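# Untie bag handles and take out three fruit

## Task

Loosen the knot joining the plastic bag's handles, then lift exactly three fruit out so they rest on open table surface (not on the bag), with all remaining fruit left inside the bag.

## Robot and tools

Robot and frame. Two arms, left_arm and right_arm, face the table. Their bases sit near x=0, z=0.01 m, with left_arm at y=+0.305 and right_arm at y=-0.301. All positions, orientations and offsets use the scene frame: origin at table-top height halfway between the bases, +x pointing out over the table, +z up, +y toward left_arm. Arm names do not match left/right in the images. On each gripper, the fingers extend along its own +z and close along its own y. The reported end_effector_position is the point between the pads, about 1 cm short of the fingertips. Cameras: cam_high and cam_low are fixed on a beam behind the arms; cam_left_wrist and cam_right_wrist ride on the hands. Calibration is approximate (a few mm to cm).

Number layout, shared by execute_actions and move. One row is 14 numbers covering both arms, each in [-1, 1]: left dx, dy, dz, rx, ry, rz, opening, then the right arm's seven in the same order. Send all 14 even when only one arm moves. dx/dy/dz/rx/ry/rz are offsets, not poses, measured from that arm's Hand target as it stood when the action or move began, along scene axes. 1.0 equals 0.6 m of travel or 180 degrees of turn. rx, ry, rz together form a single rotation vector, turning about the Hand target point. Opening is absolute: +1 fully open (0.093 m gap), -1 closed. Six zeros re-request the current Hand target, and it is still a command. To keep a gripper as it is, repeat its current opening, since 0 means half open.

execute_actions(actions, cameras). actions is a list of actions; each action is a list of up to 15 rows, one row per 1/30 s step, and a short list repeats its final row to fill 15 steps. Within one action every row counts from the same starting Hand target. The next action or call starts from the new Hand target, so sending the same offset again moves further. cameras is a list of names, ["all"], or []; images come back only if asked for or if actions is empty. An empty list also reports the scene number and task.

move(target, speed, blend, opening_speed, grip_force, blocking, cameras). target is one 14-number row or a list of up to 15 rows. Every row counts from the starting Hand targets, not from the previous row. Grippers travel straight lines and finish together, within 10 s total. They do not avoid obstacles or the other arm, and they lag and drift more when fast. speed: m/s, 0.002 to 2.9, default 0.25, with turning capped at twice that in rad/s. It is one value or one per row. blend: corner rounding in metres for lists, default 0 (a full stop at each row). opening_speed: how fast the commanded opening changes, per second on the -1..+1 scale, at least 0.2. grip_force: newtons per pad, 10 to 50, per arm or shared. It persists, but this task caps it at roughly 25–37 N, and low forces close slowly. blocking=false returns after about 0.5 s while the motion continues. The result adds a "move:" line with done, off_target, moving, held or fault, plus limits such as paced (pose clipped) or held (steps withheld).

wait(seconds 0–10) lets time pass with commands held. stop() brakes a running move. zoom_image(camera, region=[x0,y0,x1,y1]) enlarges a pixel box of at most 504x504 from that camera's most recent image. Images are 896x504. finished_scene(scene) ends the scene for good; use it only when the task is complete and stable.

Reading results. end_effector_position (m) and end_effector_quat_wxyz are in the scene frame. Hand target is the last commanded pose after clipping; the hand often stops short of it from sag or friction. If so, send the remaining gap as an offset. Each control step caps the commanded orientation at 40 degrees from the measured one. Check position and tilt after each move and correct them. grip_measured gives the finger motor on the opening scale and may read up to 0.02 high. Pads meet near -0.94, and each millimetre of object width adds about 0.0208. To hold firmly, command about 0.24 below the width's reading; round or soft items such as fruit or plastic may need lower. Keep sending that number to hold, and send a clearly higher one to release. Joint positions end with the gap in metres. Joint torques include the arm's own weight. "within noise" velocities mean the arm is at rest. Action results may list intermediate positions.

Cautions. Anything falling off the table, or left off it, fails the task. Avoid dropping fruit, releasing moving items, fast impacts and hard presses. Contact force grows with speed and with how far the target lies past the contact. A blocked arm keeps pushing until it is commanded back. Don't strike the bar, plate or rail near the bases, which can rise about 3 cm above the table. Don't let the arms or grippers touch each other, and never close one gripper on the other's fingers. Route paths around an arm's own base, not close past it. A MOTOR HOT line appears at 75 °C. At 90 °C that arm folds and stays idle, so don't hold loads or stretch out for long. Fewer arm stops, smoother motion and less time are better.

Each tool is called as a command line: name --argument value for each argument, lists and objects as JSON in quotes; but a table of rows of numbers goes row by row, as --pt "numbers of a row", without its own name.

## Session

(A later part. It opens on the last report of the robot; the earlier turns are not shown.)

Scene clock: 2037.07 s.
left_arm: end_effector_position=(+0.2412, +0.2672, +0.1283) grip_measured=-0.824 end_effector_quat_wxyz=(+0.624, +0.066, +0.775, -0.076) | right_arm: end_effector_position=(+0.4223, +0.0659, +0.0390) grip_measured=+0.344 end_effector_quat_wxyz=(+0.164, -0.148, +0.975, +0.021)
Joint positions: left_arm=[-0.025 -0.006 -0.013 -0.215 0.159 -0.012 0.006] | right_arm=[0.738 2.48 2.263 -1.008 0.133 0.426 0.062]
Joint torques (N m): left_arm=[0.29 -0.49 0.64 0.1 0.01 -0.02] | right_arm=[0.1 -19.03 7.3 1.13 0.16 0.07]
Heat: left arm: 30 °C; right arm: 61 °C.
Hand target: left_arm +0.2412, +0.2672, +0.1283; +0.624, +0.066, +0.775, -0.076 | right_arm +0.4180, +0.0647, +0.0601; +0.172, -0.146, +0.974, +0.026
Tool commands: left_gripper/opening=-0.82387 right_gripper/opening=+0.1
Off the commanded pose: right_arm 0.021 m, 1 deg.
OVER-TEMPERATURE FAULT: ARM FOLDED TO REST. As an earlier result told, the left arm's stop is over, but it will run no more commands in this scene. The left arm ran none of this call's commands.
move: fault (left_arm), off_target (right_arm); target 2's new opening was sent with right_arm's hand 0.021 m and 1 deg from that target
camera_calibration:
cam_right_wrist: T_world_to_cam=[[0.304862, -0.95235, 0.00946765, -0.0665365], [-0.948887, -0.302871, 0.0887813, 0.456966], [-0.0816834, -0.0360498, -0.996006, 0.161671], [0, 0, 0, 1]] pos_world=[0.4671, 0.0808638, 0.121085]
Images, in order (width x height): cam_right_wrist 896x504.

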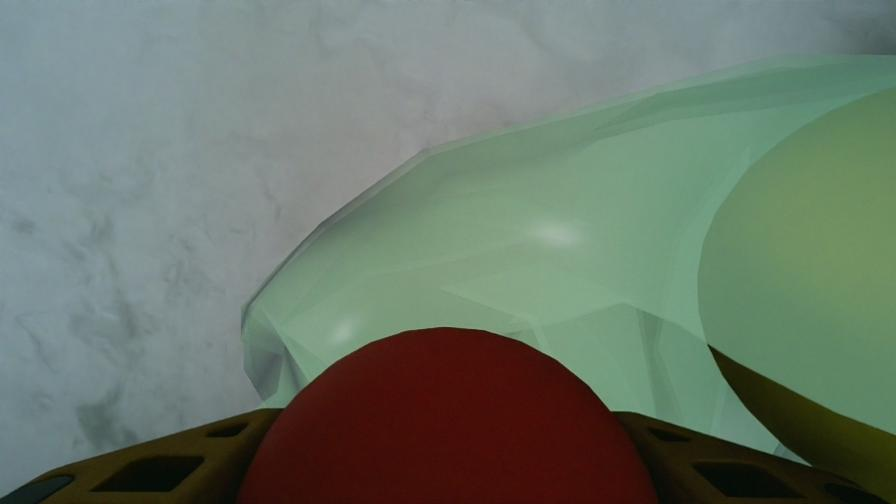

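move --pt "0 0 0 0 0 0 -1 0 0 0.15 0 0 0 0.1" --pt "0 0 0 0 0 0 -1 -0.197 0.1255 0.12 0 0 0 0.1" --speed 0.12 --blend '[0.02,0]' --cameras '["cam_right_wrist","cam_high","cam_low"]'

zoom_image --camera "cam_high" --region '[420, 150, 620, 310]'

Scene clock: 2060.53 s.
left_arm: end_effector_position=(+0.2412, +0.2672, +0.1283) grip_measured=-0.824 end_effector_quat_wxyz=(+0.624, +0.066, +0.775, -0.076) | right_arm: end_effector_position=(+0.2960, +0.1410, +0.1064) grip_measured=+0.344 end_effector_quat_wxyz=(+0.149, -0.155, +0.977, +0.009)
Joint positions: left_arm=[-0.025 -0.006 -0.013 -0.215 0.159 -0.012 0.006] | right_arm=[1.03 2.481 2.552 -1.385 0.218 0.701 0.062]
Joint torques (N m): left_arm=[0.35 -0.46 0.65 0.11 0.01 -0.02] | right_arm=[-0.34 -18.95 7.06 1.22 0.36 0.09]
Heat: left arm: 30 °C; right arm: 64 °C.
Hand target: left_arm +0.2412, +0.2672, +0.1283; +0.624, +0.066, +0.775, -0.076 | right_arm +0.3000, +0.1399, +0.1321; +0.172, -0.145, +0.974, +0.026
Tool commands: left_gripper/opening=-0.82387 right_gripper/opening=+0.1
Off the commanded pose: right_arm 0.026 m, 4 deg.
OVER-TEMPERATURE FAULT: ARM FOLDED TO REST. As an earlier result told, the left arm's stop is over, but it will run no more commands in this scene. The left arm ran none of this call's commands.
move: fault (left_arm), off_target (right_arm)
camera_calibration:
cam_right_wrist: T_world_to_cam=[[0.313819, -0.948949, 0.0318488, 0.0374221], [-0.943515, -0.307916, 0.122343, 0.34945], [-0.106291, -0.0684435, -0.991977, 0.232541], [0, 0, 0, 1]] pos_world=[0.342684, 0.159029, 0.18673]
Images, in order (width x height): cam_high 896x504, cam_low 896x504, cam_right_wrist 896x504.

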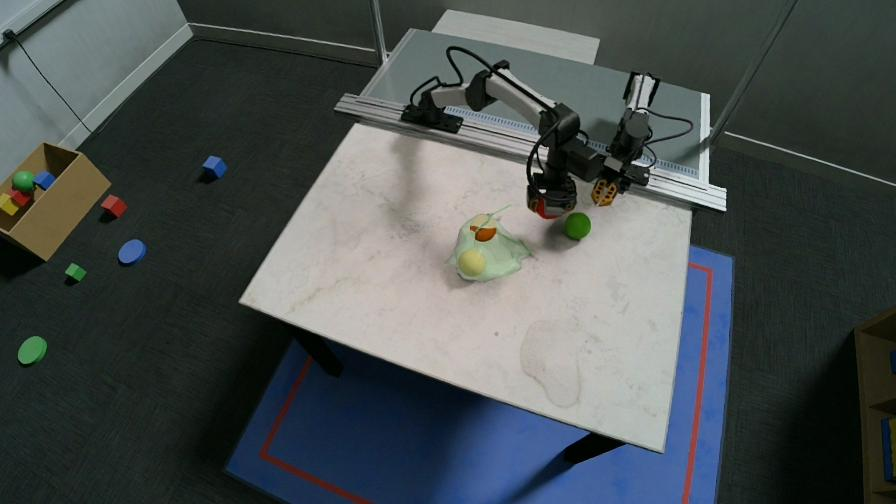

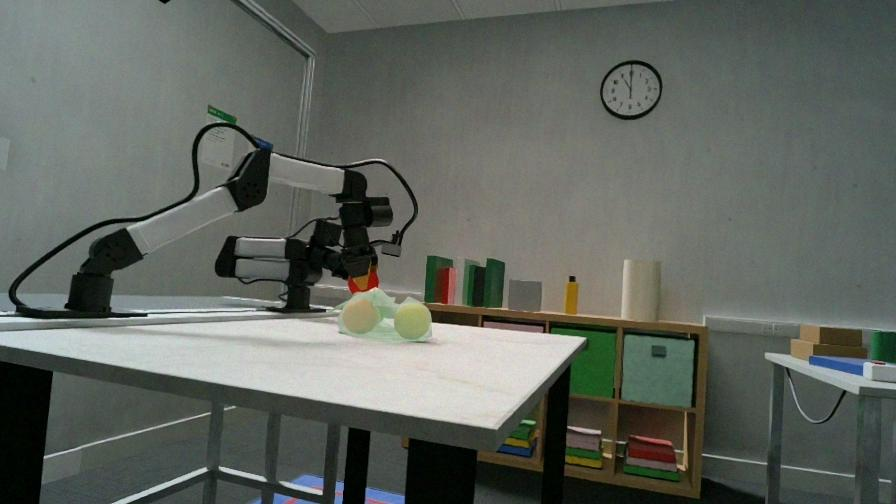

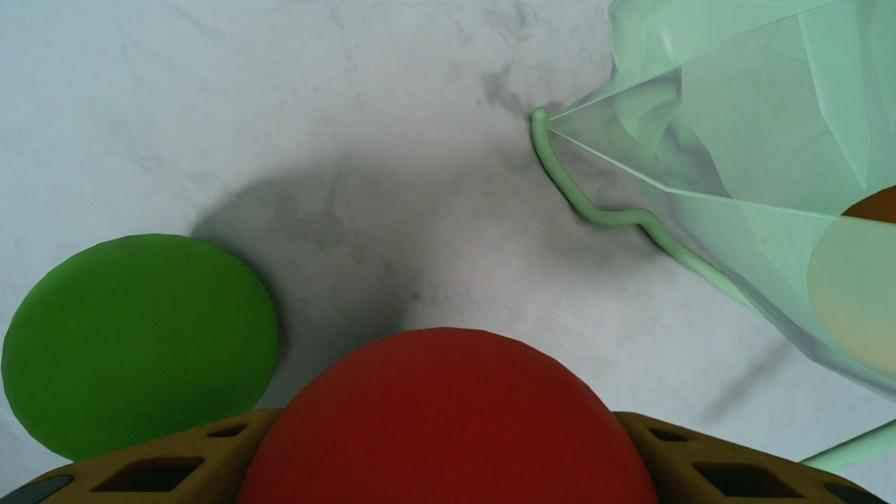

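Scaled by 2.520 from the camera's 896x504 image, which has a finer 1280x720 frame.

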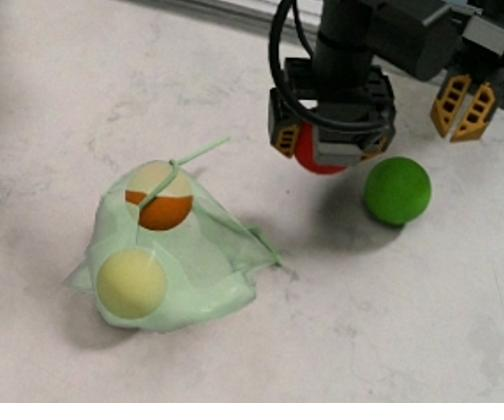

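move --target '[0,0,0,0,0,0,-1,0.008,-0.033,-0.12,0,0,0,0.1]' --speed 0.08 --cameras '[]'

Scene clock: 2071.50 s.
left_arm: end_effector_position=(+0.2412, +0.2672, +0.1283) grip_measured=-0.824 end_effector_quat_wxyz=(+0.624, +0.066, +0.775, -0.076) | right_arm: end_effector_position=(+0.2997, +0.1205, +0.0392) grip_measured=+0.344 end_effector_quat_wxyz=(+0.155, -0.148, +0.977, +0.011)
Joint positions: left_arm=[-0.025 -0.006 -0.013 -0.215 0.159 -0.012 0.006] | right_arm=[1.004 2.333 2.011 -0.976 0.219 0.687 0.062]
Joint torques (N m): left_arm=[0.29 -0.47 0.68 0.11 0 -0.02] | right_arm=[-0.73 -17.85 7.2 1.27 0.26 -0.07]
Heat: left arm: 30 °C; right arm: 65 °C.
Hand target: left_arm +0.2412, +0.2672, +0.1283; +0.624, +0.066, +0.775, -0.076 | right_arm +0.3047, +0.1201, +0.0602; +0.172, -0.145, +0.974, +0.026
Tool commands: left_gripper/opening=-0.82387 right_gripper/opening=+0.1
Off the commanded pose: right_arm 0.021 m, 3 deg.
OVER-TEMPERATURE FAULT: ARM FOLDED TO REST. As an earlier result told, the left arm's stop is over, but it will run no more commands in this scene. The left arm ran none of this call's commands.
move: fault (left_arm), off_target (right_arm)
No camera images: "cameras" was empty.

move --pt "0 0 0 0 0 0 -1 0 0 0 0 0 0 0.65" --pt "0 0 0 0 0 0 -1 0 0 0.22 0 0 0 0.65" --speed 0.12 --opening_speed 0.3 --cameras '["cam_high","cam_right_wrist"]'

Scene clock: 2083.53 s.
left_arm: end_effector_position=(+0.2412, +0.2672, +0.1283) grip_measured=-0.824 end_effector_quat_wxyz=(+0.624, +0.066, +0.775, -0.076) | right_arm: end_effector_position=(+0.3016, +0.1238, +0.1921) grip_measured=+0.649 end_effector_quat_wxyz=(+0.187, -0.147, +0.970, +0.047)
Joint positions: left_arm=[-0.025 -0.006 -0.013 -0.215 0.159 -0.012 0.006] | right_arm=[1.004 2.425 2.785 -1.558 0.219 0.677 0.076]
Joint torques (N m): left_arm=[0.25 -0.43 0.61 0.11 0.01 -0.02] | right_arm=[-0.73 -11.43 10.63 1.12 0.28 -0.08]
Heat: left arm: 29 °C; right arm: 68 °C.
Hand target: left_arm +0.2412, +0.2672, +0.1283; +0.624, +0.066, +0.775, -0.076 | right_arm +0.3047, +0.1201, +0.1921; +0.172, -0.145, +0.974, +0.026
Tool commands: left_gripper/opening=-0.82387 right_gripper/opening=+0.65
Off the commanded pose: right_arm 0.005 m, 3 deg.
OVER-TEMPERATURE FAULT: ARM FOLDED TO REST. As an earlier result told, the left arm's stop is over, but it will run no more commands in this scene. The left arm ran none of this call's commands.
joint sent to its limit (right arm) — joint 4 (wrist pitch), lower limit. The joint targets still meet the commanded pose.
move: fault (left_arm), off_target (right_arm)
camera_calibration:
cam_right_wrist: T_world_to_cam=[[0.310679, -0.949911, -0.0338766, 0.0302507], [-0.949556, -0.311768, 0.033813, 0.358315], [-0.042681, 0.0216628, -0.998854, 0.288034], [0, 0, 0, 1]] pos_world=[0.343136, 0.134207, 0.276613]
Images, in order (width x height): cam_high 896x504, cam_right_wrist 896x504.

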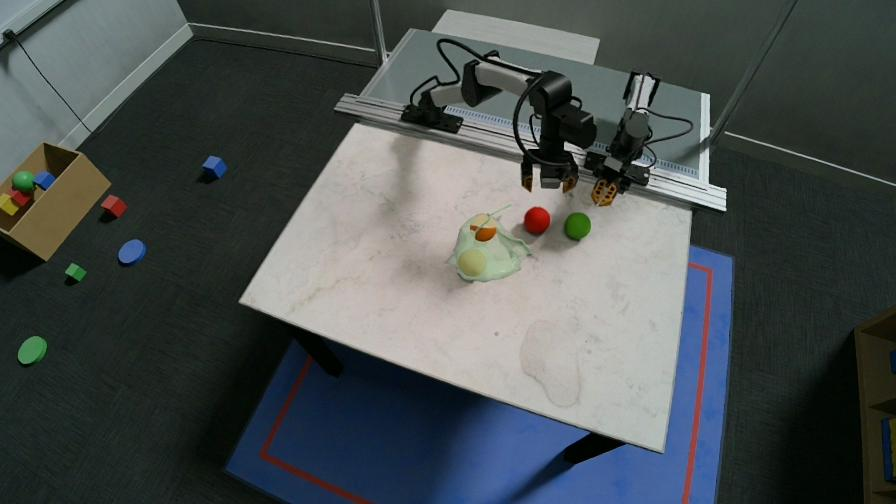

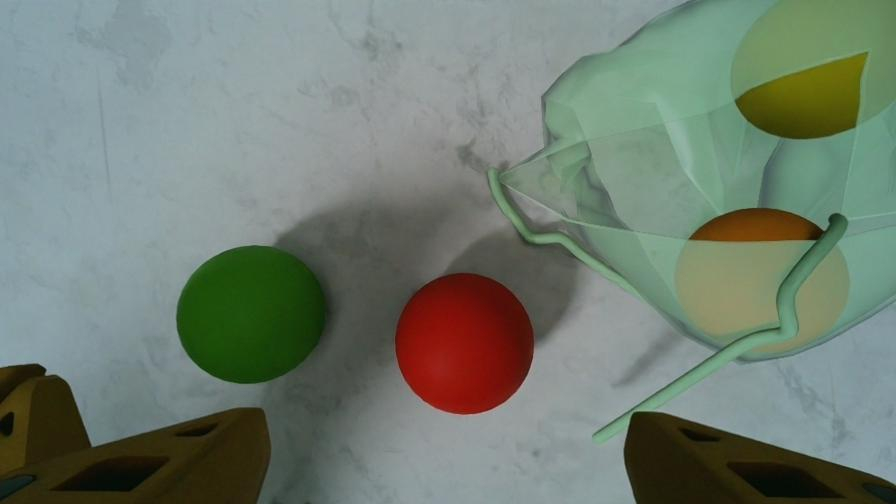

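move --target '[0,0,0,0,0,0,-1,0.117,-0.233,0.02,0,0,0.1,0.65]' --speed 0.25 --cameras '["cam_right_wrist"]'

zoom_image --camera "cam_right_wrist" --region '[220, 0, 700, 430]'

Scene clock: 2119.07 s.
left_arm: end_effector_position=(+0.2412, +0.2672, +0.1283) grip_measured=-0.824 end_effector_quat_wxyz=(+0.624, +0.066, +0.775, -0.076) | right_arm: end_effector_position=(+0.3783, -0.0193, +0.1862) grip_measured=+0.649 end_effector_quat_wxyz=(+0.146, -0.293, +0.944, +0.041)
Joint positions: left_arm=[-0.025 -0.006 -0.013 -0.215 0.159 -0.012 0.006] | right_arm=[0.615 2.068 2.148 -1.3 -0.004 0.026 0.076]
Joint torques (N m): left_arm=[0.35 -0.47 0.62 0.1 -0.01 -0.02] | right_arm=[-0.29 -15.68 7.01 1.46 -0.1 -0.05]
Heat: left arm: 29 °C; right arm: 63 °C.
Hand target: left_arm +0.2412, +0.2672, +0.1283; +0.624, +0.066, +0.775, -0.076 | right_arm +0.3750, -0.0197, +0.2041; +0.166, -0.296, +0.939, +0.052
Tool commands: left_gripper/opening=-0.82387 right_gripper/opening=+0.65
Off the commanded pose: right_arm 0.018 m, 3 deg.
OVER-TEMPERATURE FAULT: ARM FOLDED TO REST. As an earlier result told, the left arm's stop is over, but it will run no more commands in this scene. The left arm ran none of this call's commands.
move: fault (left_arm), off_target (right_arm)
camera_calibration:
cam_right_wrist: T_world_to_cam=[[0.572005, -0.820172, 0.0113148, -0.234425], [-0.815444, -0.567108, 0.115933, 0.315712], [-0.0886682, -0.0755408, -0.993193, 0.302829], [0, 0, 0, 1]] pos_world=[0.418389, 0.00964982, 0.266819]
Images, in order (width x height): cam_right_wrist 896x504.

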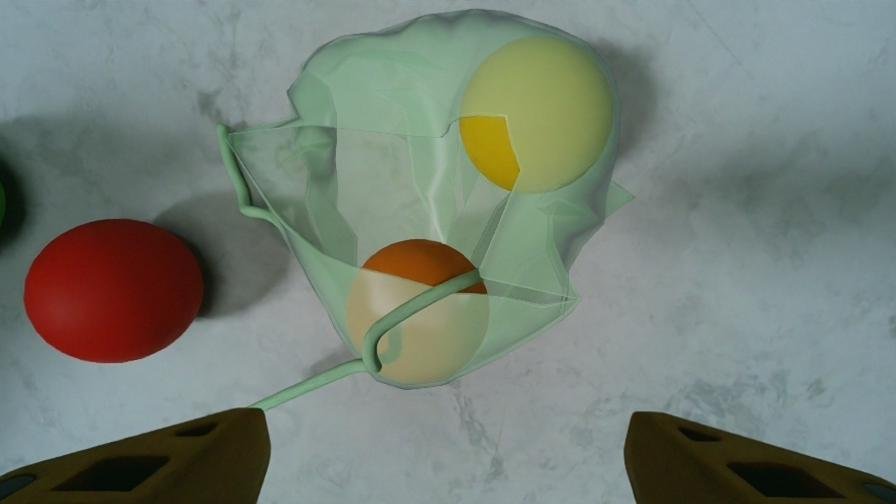

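Scaled by 1.050 from the camera's 896x504 image, which has a finer 1280x720 frame.

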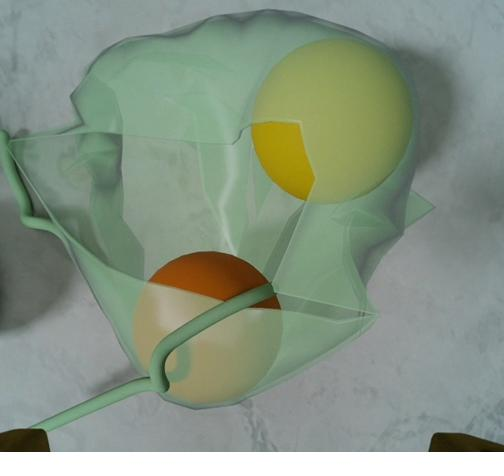

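move --target '[0,0,0,0,0,0,-1,0.0533,0.0878,-0.157,0,0,-0.072,0.58]' --speed 0.2 --cameras '["cam_right_wrist"]'

Scene clock: 2154.50 s.
left_arm: end_effector_position=(+0.2412, +0.2672, +0.1283) grip_measured=-0.824 end_effector_quat_wxyz=(+0.624, +0.066, +0.775, -0.076) | right_arm: end_effector_position=(+0.4002, +0.0291, +0.1052) grip_measured=+0.582 end_effector_quat_wxyz=(+0.156, -0.193, +0.968, +0.032)
Joint positions: left_arm=[-0.025 -0.006 -0.013 -0.215 0.159 -0.012 0.006] | right_arm=[0.695 2.242 2.103 -1.078 0.079 0.3 0.073]
Joint torques (N m): left_arm=[0.28 -0.47 0.66 0.1 0.01 -0.03] | right_arm=[0.01 -11.96 11.29 1.48 0.26 0.1]
Heat: left arm: 29 °C; right arm: 67 °C.
Hand target: left_arm +0.2412, +0.2672, +0.1283; +0.624, +0.066, +0.775, -0.076 | right_arm +0.4068, +0.0330, +0.1097; +0.171, -0.188, +0.967, +0.033
Tool commands: left_gripper/opening=-0.82387 right_gripper/opening=+0.58
Off the commanded pose: right_arm 0.009 m, 2 deg.
OVER-TEMPERATURE FAULT: ARM FOLDED TO REST. As an earlier result told, the left arm's stop is over, but it will run no more commands in this scene. The left arm ran none of this call's commands.
move: fault (left_arm)
camera_calibration:
cam_right_wrist: T_world_to_cam=[[0.392467, -0.919765, 0.000980849, -0.130626], [-0.915224, -0.390423, 0.0996757, 0.406936], [-0.0912953, -0.0400172, -0.995019, 0.228267], [0, 0, 0, 1]] pos_world=[0.444544, 0.0478663, 0.186697]
Images, in order (width x height): cam_right_wrist 896x504.

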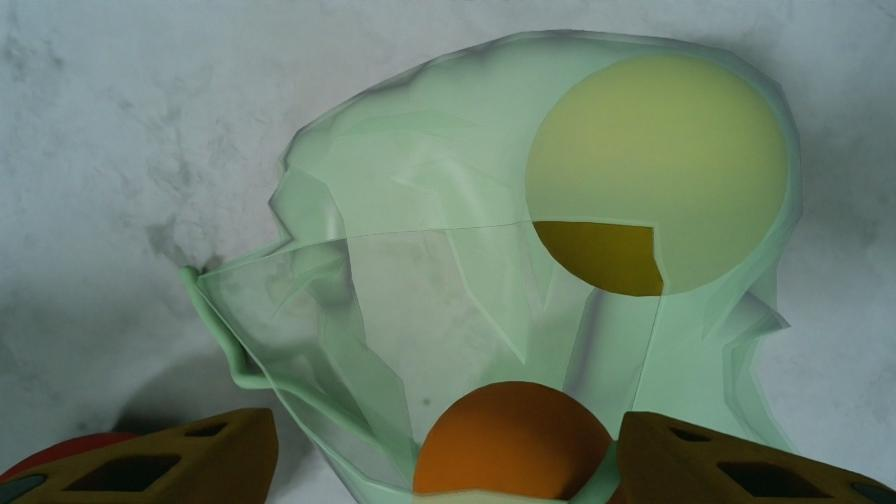

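move --target '[0,0,0,0,0,0,-1,-0.004,-0.0017,-0.133,0,0,0,0.66]' --speed 0.1 --cameras '["cam_right_wrist"]'

Scene clock: 2179.90 s.
left_arm: end_effector_position=(+0.2412, +0.2672, +0.1283) grip_measured=-0.824 end_effector_quat_wxyz=(+0.624, +0.066, +0.775, -0.076) | right_arm: end_effector_position=(+0.4069, +0.0329, +0.0421) grip_measured=+0.659 end_effector_quat_wxyz=(+0.176, -0.189, +0.965, +0.042)
Joint positions: left_arm=[-0.025 -0.006 -0.013 -0.215 0.159 -0.012 0.006] | right_arm=[0.695 2.253 1.857 -0.776 0.082 0.305 0.077]
Joint torques (N m): left_arm=[0.29 -0.47 0.59 0.1 0.01 -0.03] | right_arm=[0.24 -11.26 7.68 1.58 0.24 0.08]
Heat: left arm: 29 °C; right arm: 62 °C.
Hand target: left_arm +0.2412, +0.2672, +0.1283; +0.624, +0.066, +0.775, -0.076 | right_arm +0.4045, +0.0321, +0.0300; +0.171, -0.188, +0.967, +0.033
Tool commands: left_gripper/opening=-0.82387 right_gripper/opening=+0.66
Off the commanded pose: right_arm 0.012 m, 1 deg.
OVER-TEMPERATURE FAULT: ARM FOLDED TO REST. As an earlier result told, the left arm's stop is over, but it will run no more commands in this scene. The left arm ran none of this call's commands.
move: fault (left_arm), off_target (right_arm)
camera_calibration:
cam_right_wrist: T_world_to_cam=[[0.388769, -0.92126, -0.0118155, -0.127547], [-0.919589, -0.388789, 0.0565545, 0.424434], [-0.0566951, -0.0111212, -0.99833, 0.151306], [0, 0, 0, 1]] pos_world=[0.44847, 0.0491945, 0.125543]
Images, in order (width x height): cam_right_wrist 896x504.

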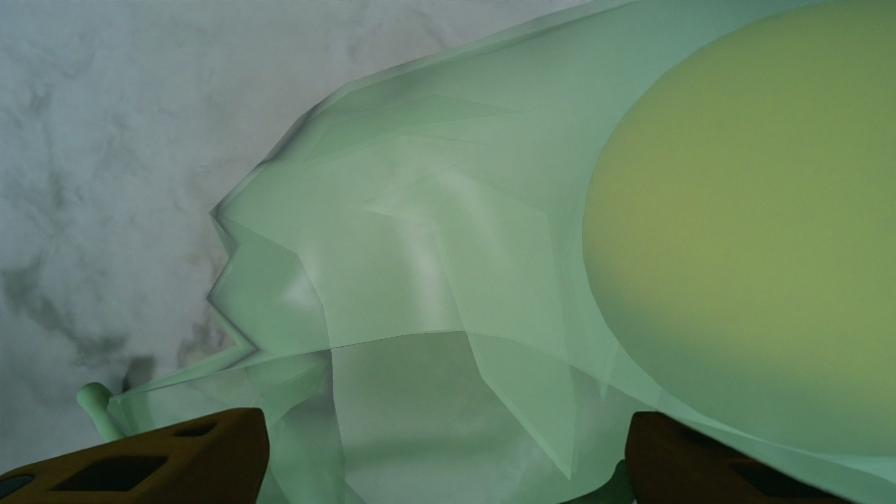

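move --target '[0,0,0,0,0,0,-1,-0.0448,-0.0588,-0.015,0,0,0,0.66]' --speed 0.06 --cameras '["cam_right_wrist","cam_high"]'

zoom_image --camera "cam_high" --region '[400, 150, 580, 310]'

Scene clock: 2190.67 s.
left_arm: end_effector_position=(+0.2412, +0.2672, +0.1283) grip_measured=-0.824 end_effector_quat_wxyz=(+0.624, +0.066, +0.775, -0.076) | right_arm: end_effector_position=(+0.3837, +0.0057, +0.0255) grip_measured=+0.659 end_effector_quat_wxyz=(+0.182, -0.187, +0.965, +0.040)
Joint positions: left_arm=[-0.025 -0.006 -0.013 -0.215 0.159 -0.012 0.006] | right_arm=[0.686 2.127 1.573 -0.609 0.087 0.298 0.077]
Joint torques (N m): left_arm=[0.23 -0.44 0.66 0.1 0.01 -0.02] | right_arm=[-0.7 -12.74 5.75 1.37 0.11 -0.04]
Heat: left arm: 29 °C; right arm: 61 °C.
Hand target: left_arm +0.2412, +0.2672, +0.1283; +0.624, +0.066, +0.775, -0.076 | right_arm +0.3775, -0.0033, +0.0210; +0.171, -0.188, +0.967, +0.033
Tool commands: left_gripper/opening=-0.82387 right_gripper/opening=+0.66
Off the commanded pose: right_arm 0.012 m, 2 deg.
OVER-TEMPERATURE FAULT: ARM FOLDED TO REST. As an earlier result told, the left arm's stop is over, but it will run no more commands in this scene. The left arm ran none of this call's commands.
move: fault (left_arm), off_target (right_arm)
camera_calibration:
cam_right_wrist: T_world_to_cam=[[0.384279, -0.923192, -0.0067459, -0.142215], [-0.92212, -0.384168, 0.0459244, 0.394671], [-0.0449886, -0.0114272, -0.998922, 0.128754], [0, 0, 0, 1]] pos_world=[0.424377, 0.0217991, 0.109531]
Images, in order (width x height): cam_high 896x504, cam_right_wrist 896x504.

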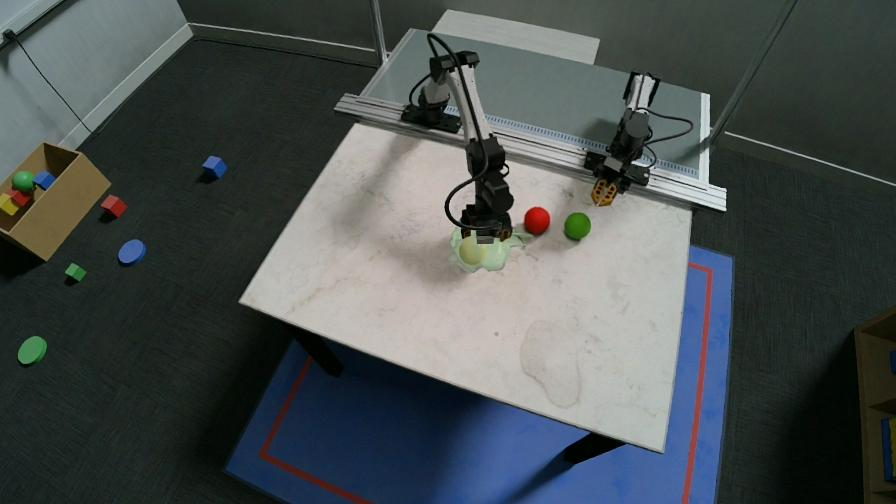

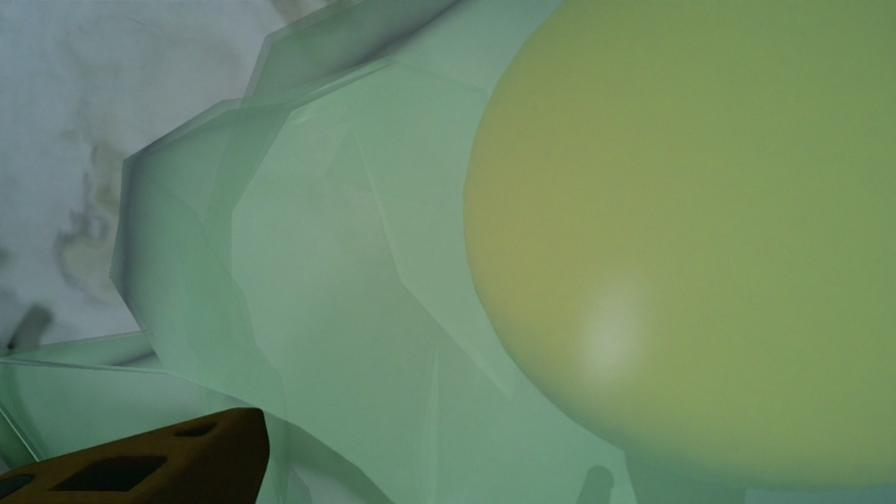

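Scaled by 2.800 from the camera's 896x504 image, which has a finer 1280x720 frame.

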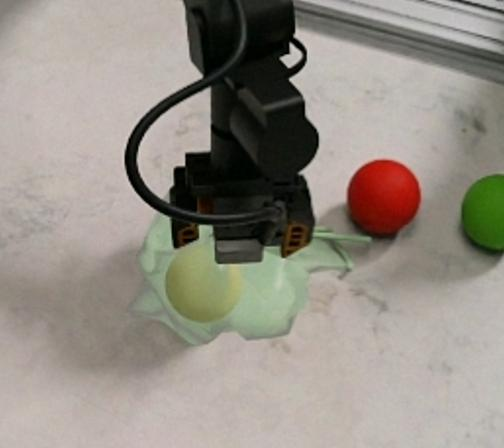

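move --pt "0 0 0 0 0 0 -1 -0.018 -0.022 0.012 0 0 0 0.66" --pt "0 0 0 0 0 0 -1 -0.018 -0.022 0.012 0 0 0 0.1" --speed 0.06 --opening_speed 0.6 --cameras '["cam_right_wrist","cam_high"]'

zoom_image --camera "cam_high" --region '[400, 150, 580, 310]'

Scene clock: 2205.80 s.
left_arm: end_effector_position=(+0.2412, +0.2672, +0.1283) grip_measured=-0.824 end_effector_quat_wxyz=(+0.624, +0.066, +0.775, -0.076) | right_arm: end_effector_position=(+0.3721, -0.0094, +0.0268) grip_measured=+0.107 end_effector_quat_wxyz=(+0.176, -0.188, +0.966, +0.035)
Joint positions: left_arm=[-0.025 -0.006 -0.013 -0.215 0.159 -0.012 0.006] | right_arm=[0.678 2.069 1.49 -0.599 0.087 0.29 0.05]
Joint torques (N m): left_arm=[0.32 -0.49 0.7 0.11 0 -0.03] | right_arm=[-0.64 -13.46 5.91 1.35 0.05 -0.05]
Heat: left arm: 29 °C; right arm: 58 °C.
Hand target: left_arm +0.2412, +0.2672, +0.1283; +0.624, +0.066, +0.775, -0.076 | right_arm +0.3668, -0.0164, +0.0283; +0.171, -0.188, +0.967, +0.033
Tool commands: left_gripper/opening=-0.82387 right_gripper/opening=+0.1
Off the commanded pose: right_arm 0.009 m, 1 deg.
OVER-TEMPERATURE FAULT: ARM FOLDED TO REST. As an earlier result told, the left arm's stop is over, but it will run no more commands in this scene. The left arm ran none of this call's commands.
move: fault (left_arm)
camera_calibration:
cam_right_wrist: T_world_to_cam=[[0.382828, -0.923819, 0.000709798, -0.151392], [-0.922199, -0.382111, 0.0594975, 0.377739], [-0.0546937, -0.0234319, -0.998228, 0.13275], [0, 0, 0, 1]] pos_world=[0.413568, 0.0075903, 0.110148]
Images, in order (width x height): cam_high 896x504, cam_right_wrist 896x504.

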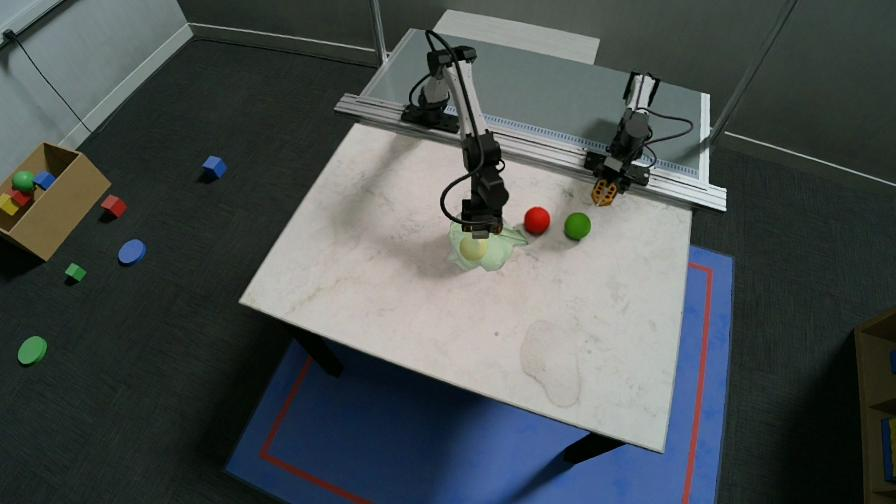

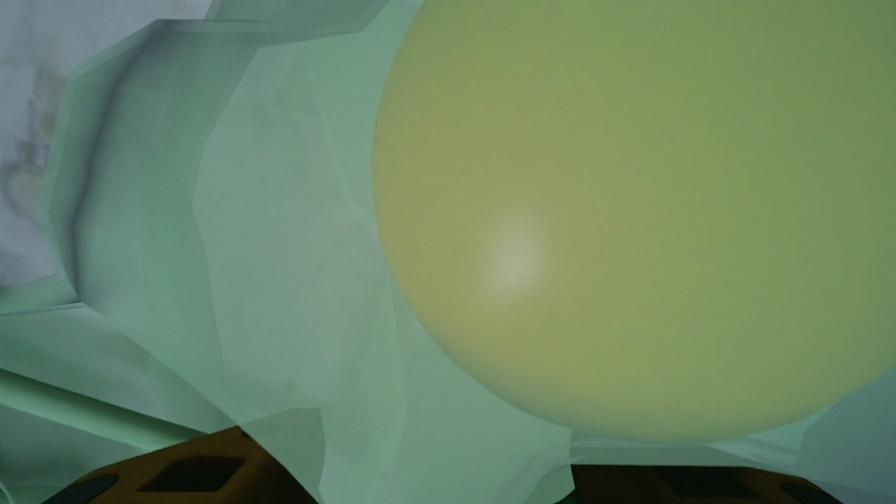

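Scaled by 2.800 from the camera's 896x504 image, which has a finer 1280x720 frame.

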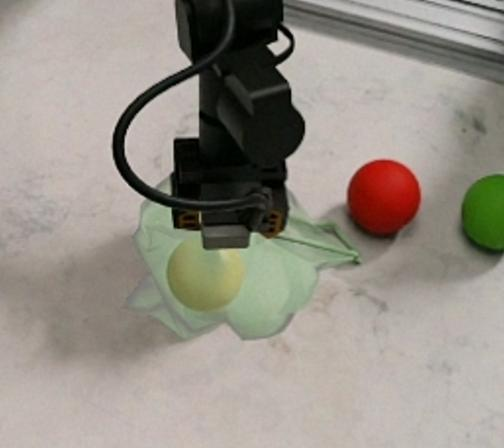

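move --pt "0 0 0 0 0 0 -1 0 0 0 0 0 0 0.5" --pt "0 0 0 0 0 0 -1 0.03 0.03 0.25 0 0 0 0.5" --speed 0.12 --cameras '["cam_right_wrist"]'

Scene clock: 2217.40 s.
left_arm: end_effector_position=(+0.2412, +0.2672, +0.1283) grip_measured=-0.824 end_effector_quat_wxyz=(+0.624, +0.066, +0.775, -0.076) | right_arm: end_effector_position=(+0.3831, +0.0029, +0.1768) grip_measured=+0.499 end_effector_quat_wxyz=(+0.175, -0.188, +0.966, +0.035)
Joint positions: left_arm=[-0.025 -0.006 -0.013 -0.215 0.159 -0.012 0.006] | right_arm=[0.678 2.092 2.134 -1.222 0.087 0.29 0.069]
Joint torques (N m): left_arm=[0.25 -0.54 0.68 0.08 -0.01 -0.02] | right_arm=[-0.58 -10.06 11.82 1.13 0.04 -0.06]
Heat: left arm: 29 °C; right arm: 59 °C.
Hand target: left_arm +0.2412, +0.2672, +0.1283; +0.624, +0.066, +0.775, -0.076 | right_arm +0.3848, +0.0016, +0.1781; +0.171, -0.188, +0.967, +0.033
Tool commands: left_gripper/opening=-0.82387 right_gripper/opening=+0.5
Off the commanded pose: right_arm 0.003 m, 0 deg.
OVER-TEMPERATURE FAULT: ARM FOLDED TO REST. As an earlier result told, the left arm's stop is over, but it will run no more commands in this scene. The left arm ran none of this call's commands.
move: fault (left_arm)
camera_calibration:
cam_right_wrist: T_world_to_cam=[[0.382827, -0.923819, 0.00151642, -0.144448], [-0.922079, -0.382004, 0.0619926, 0.383221], [-0.0566907, -0.0251307, -0.998075, 0.284136], [0, 0, 0, 1]] pos_world=[0.424766, 0.0200889, 0.260051]
Images, in order (width x height): cam_right_wrist 896x504.

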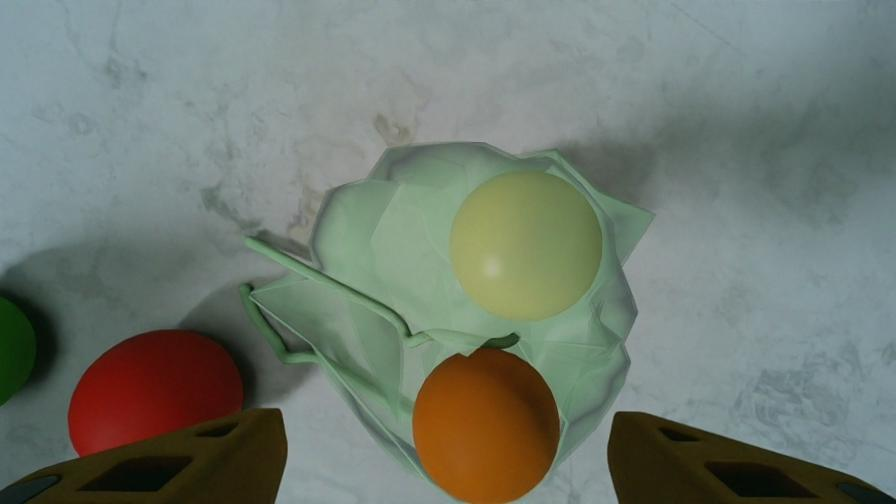

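move --target '[0,0,0,0,0,0,-1,-0.0663,-0.0577,-0.113,0,0,0,0.75]' --speed 0.15 --cameras '["cam_right_wrist"]'

Scene clock: 2234.70 s.
left_arm: end_effector_position=(+0.2412, +0.2672, +0.1283) grip_measured=-0.824 end_effector_quat_wxyz=(+0.624, +0.066, +0.775, -0.076) | right_arm: end_effector_position=(+0.3446, -0.0304, +0.0979) grip_measured=+0.749 end_effector_quat_wxyz=(+0.156, -0.189, +0.969, +0.024)
Joint positions: left_arm=[-0.025 -0.006 -0.013 -0.215 0.159 -0.012 0.006] | right_arm=[0.678 1.902 1.551 -0.872 0.087 0.29 0.081]
Joint torques (N m): left_arm=[0.32 -0.44 0.68 0.11 0.01 -0.02] | right_arm=[-0.8 -13.86 7.04 1.47 0.08 -0.07]
Heat: left arm: 29 °C; right arm: 61 °C.
Hand target: left_arm +0.2412, +0.2672, +0.1283; +0.624, +0.066, +0.775, -0.076 | right_arm +0.3450, -0.0330, +0.1105; +0.171, -0.188, +0.967, +0.033
Tool commands: left_gripper/opening=-0.82387 right_gripper/opening=+0.75
Off the commanded pose: right_arm 0.013 m, 2 deg.
OVER-TEMPERATURE FAULT: ARM FOLDED TO REST. As an earlier result told, the left arm's stop is over, but it will run no more commands in this scene. The left arm ran none of this call's commands.
move: fault (left_arm), off_target (right_arm)
camera_calibration:
cam_right_wrist: T_world_to_cam=[[0.382348, -0.92391, 0.0141612, -0.161387], [-0.919567, -0.378959, 0.10386, 0.334991], [-0.0905906, -0.0527327, -0.994491, 0.212884], [0, 0, 0, 1]] pos_world=[0.389038, -0.0109331, 0.179204]
Images, in order (width x height): cam_right_wrist 896x504.

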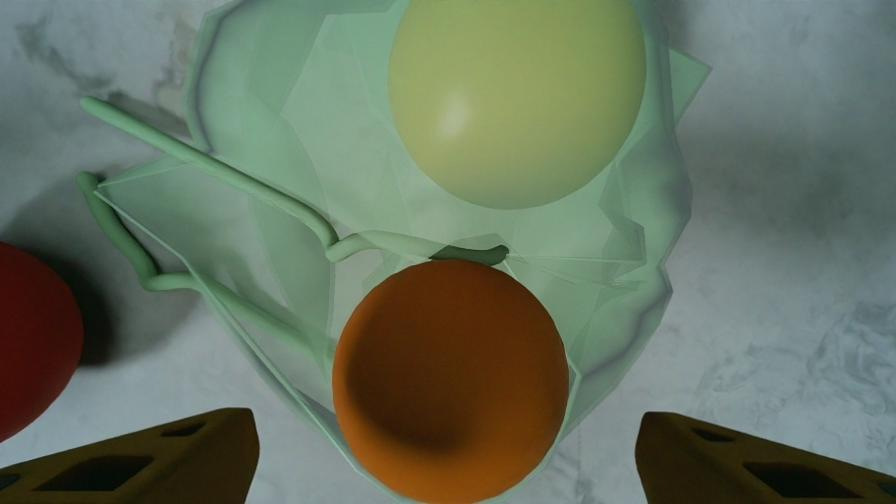

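move --pt "0 0 0 0 0 0 -1 -0.0075 -0.0075 0 0 0 0 0.75" --pt "0 0 0 0 0 0 -1 -0.0075 -0.0075 -0.096 0 0 0 0.75" --speed 0.08 --cameras '["cam_right_wrist"]'

Scene clock: 2252.60 s.
left_arm: end_effector_position=(+0.2412, +0.2672, +0.1283) grip_measured=-0.824 end_effector_quat_wxyz=(+0.624, +0.066, +0.775, -0.076) | right_arm: end_effector_position=(+0.3413, -0.0339, +0.0626) grip_measured=+0.749 end_effector_quat_wxyz=(+0.178, -0.188, +0.965, +0.037)
Joint positions: left_arm=[-0.025 -0.006 -0.013 -0.215 0.159 -0.012 0.006] | right_arm=[0.678 1.877 1.354 -0.649 0.087 0.289 0.081]
Joint torques (N m): left_arm=[0.31 -0.43 0.64 0.1 0.02 -0.02] | right_arm=[-0.79 -8.25 7.24 1.56 0.04 -0.04]
Heat: left arm: 29 °C; right arm: 60 °C.
Hand target: left_arm +0.2412, +0.2672, +0.1283; +0.624, +0.066, +0.775, -0.076 | right_arm +0.3405, -0.0376, +0.0527; +0.171, -0.188, +0.967, +0.033
Tool commands: left_gripper/opening=-0.82387 right_gripper/opening=+0.75
Off the commanded pose: right_arm 0.010 m, 1 deg.
OVER-TEMPERATURE FAULT: ARM FOLDED TO REST. As an earlier result told, the left arm's stop is over, but it will run no more commands in this scene. The left arm ran none of this call's commands.
move: fault (left_arm)
camera_calibration:
cam_right_wrist: T_world_to_cam=[[0.384236, -0.923235, -0.000510543, -0.162549], [-0.921897, -0.383709, 0.0536098, 0.338142], [-0.0496903, -0.0201281, -0.998562, 0.164689], [0, 0, 0, 1]] pos_world=[0.382373, -0.0170084, 0.146241]
Images, in order (width x height): cam_right_wrist 896x504.

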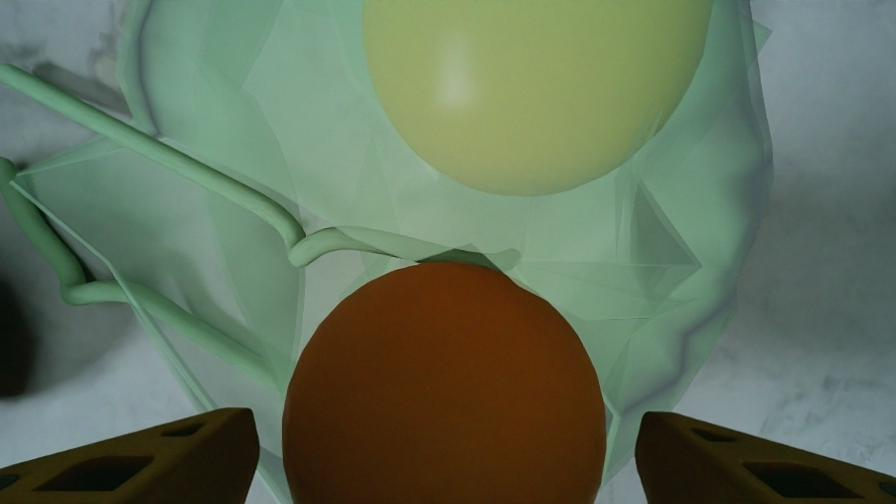

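move --pt "0 0 0 0 0 0 -1 0 0 -0.035 0 0 0 0.75" --pt "0 0 0 0 0 0 -1 0 0 -0.035 0 0 0 0.1" --speed 0.08 --opening_speed 0.6 --cameras '["cam_right_wrist"]'

Scene clock: 2262.87 s.
left_arm: end_effector_position=(+0.2412, +0.2672, +0.1283) grip_measured=-0.824 end_effector_quat_wxyz=(+0.624, +0.066, +0.775, -0.076) | right_arm: end_effector_position=(+0.3423, -0.0335, +0.0416) grip_measured=+0.352 end_effector_quat_wxyz=(+0.179, -0.188, +0.965, +0.037)
Joint positions: left_arm=[-0.025 -0.006 -0.013 -0.215 0.159 -0.012 0.006] | right_arm=[0.678 1.907 1.307 -0.569 0.087 0.289 0.062]
Joint torques (N m): left_arm=[0.25 -0.49 0.62 0.1 0.01 -0.03] | right_arm=[-0.69 -8.53 7.17 1.57 0.06 -0.04]
Heat: left arm: 29 °C; right arm: 59 °C.
Hand target: left_arm +0.2412, +0.2672, +0.1283; +0.624, +0.066, +0.775, -0.076 | right_arm +0.3406, -0.0375, +0.0318; +0.171, -0.188, +0.967, +0.033
Tool commands: left_gripper/opening=-0.82387 right_gripper/opening=+0.1
Off the commanded pose: right_arm 0.011 m, 1 deg.
OVER-TEMPERATURE FAULT: ARM FOLDED TO REST. As an earlier result told, the left arm's stop is over, but it will run no more commands in this scene. The left arm ran none of this call's commands.
move: fault (left_arm), off_target (right_arm); target 2's new opening was sent with right_arm's hand 0.011 m and 1 deg from that target
camera_calibration:
cam_right_wrist: T_world_to_cam=[[0.384257, -0.923225, -0.00111347, -0.162615], [-0.921983, -0.383802, 0.0514108, 0.340386], [-0.0478911, -0.0187284, -0.998677, 0.143208], [0, 0, 0, 1]] pos_world=[0.383174, -0.0168072, 0.125338]
Images, in order (width x height): cam_right_wrist 896x504.

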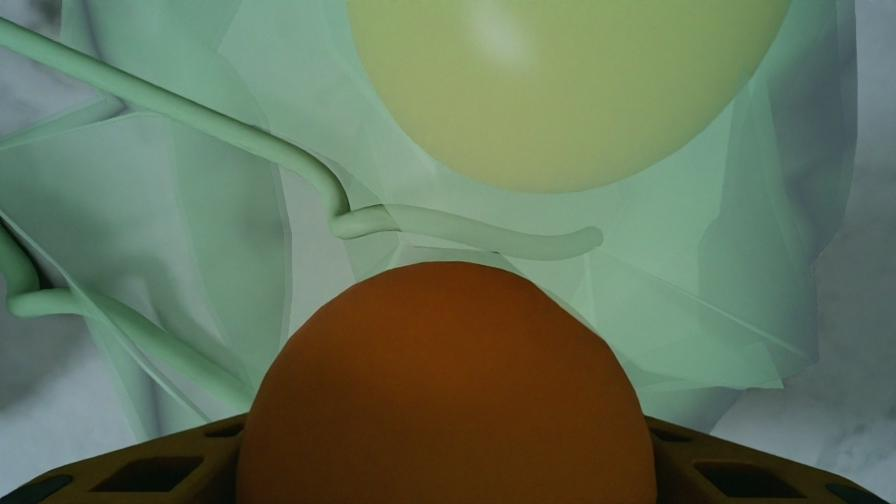

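move --pt "0 0 0 0 0 0 -1 0 0 0.2 0 0 0 0.1" --pt "0 0 0 0 0 0 -1 0.02 -0.28 0.2 0 0 0 0.1" --speed 0.12 --blend '[0.02,0]' --cameras '["cam_right_wrist","cam_high","cam_low"]'

zoom_image --camera "cam_high" --region '[380, 140, 580, 310]'

Scene clock: 2275.97 s.
left_arm: end_effector_position=(+0.2412, +0.2672, +0.1283) grip_measured=-0.824 end_effector_quat_wxyz=(+0.624, +0.066, +0.775, -0.076) | right_arm: end_effector_position=(+0.3562, -0.2043, +0.1437) grip_measured=+0.352 end_effector_quat_wxyz=(+0.159, -0.186, +0.969, +0.029)
Joint positions: left_arm=[-0.025 -0.006 -0.013 -0.215 0.159 -0.012 0.006] | right_arm=[0.2 1.624 1.367 -0.958 -0.087 -0.151 0.062]
Joint torques (N m): left_arm=[0.32 -0.43 0.64 0.1 0 -0.04] | right_arm=[-0.75 -10.84 7.5 1.4 -0.14 -0.09]
Heat: left arm: 29 °C; right arm: 58 °C.
Hand target: left_arm +0.2412, +0.2672, +0.1283; +0.624, +0.066, +0.775, -0.076 | right_arm +0.3526, -0.2054, +0.1518; +0.171, -0.188, +0.967, +0.033
Tool commands: left_gripper/opening=-0.82387 right_gripper/opening=+0.1
Off the commanded pose: right_arm 0.009 m, 1 deg.
OVER-TEMPERATURE FAULT: ARM FOLDED TO REST. As an earlier result told, the left arm's stop is over, but it will run no more commands in this scene. The left arm ran none of this call's commands.
move: fault (left_arm)
camera_calibration:
cam_right_wrist: T_world_to_cam=[[0.378399, -0.925628, 0.00516837, -0.324783], [-0.921565, -0.376203, 0.0958632, 0.277479], [-0.0867893, -0.0410376, -0.995381, 0.251476], [0, 0, 0, 1]] pos_world=[0.400438, -0.18592, 0.225393]
Images, in order (width x height): cam_high 896x504, cam_low 896x504, cam_right_wrist 896x504.

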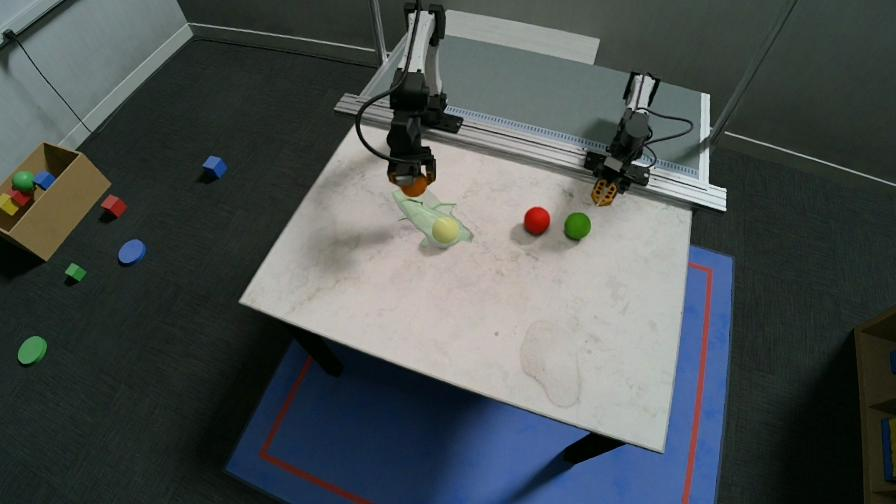

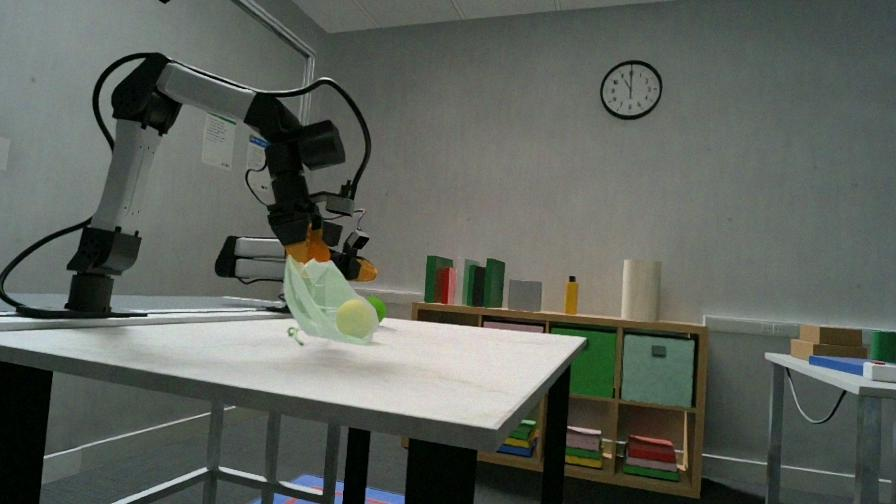

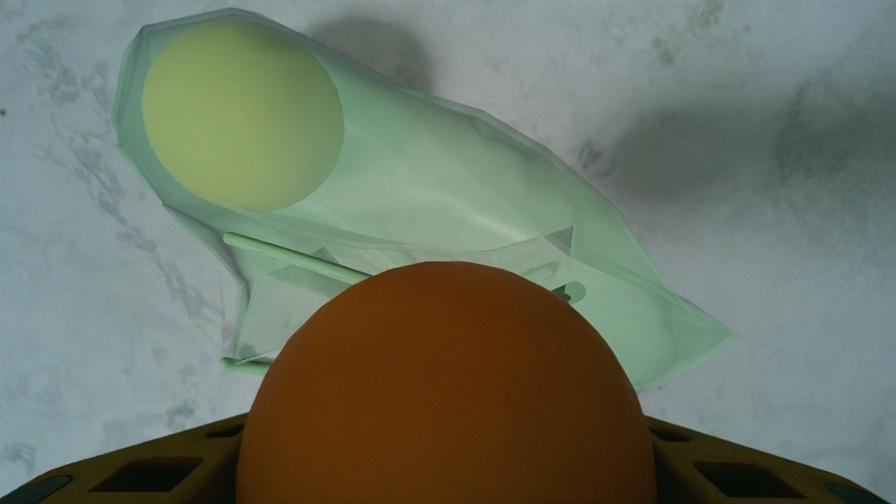

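Scaled by 2.520 from the camera's 896x504 image, which has a finer 1280x720 frame.

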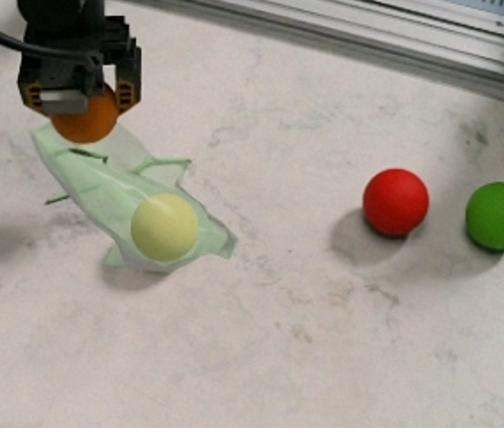

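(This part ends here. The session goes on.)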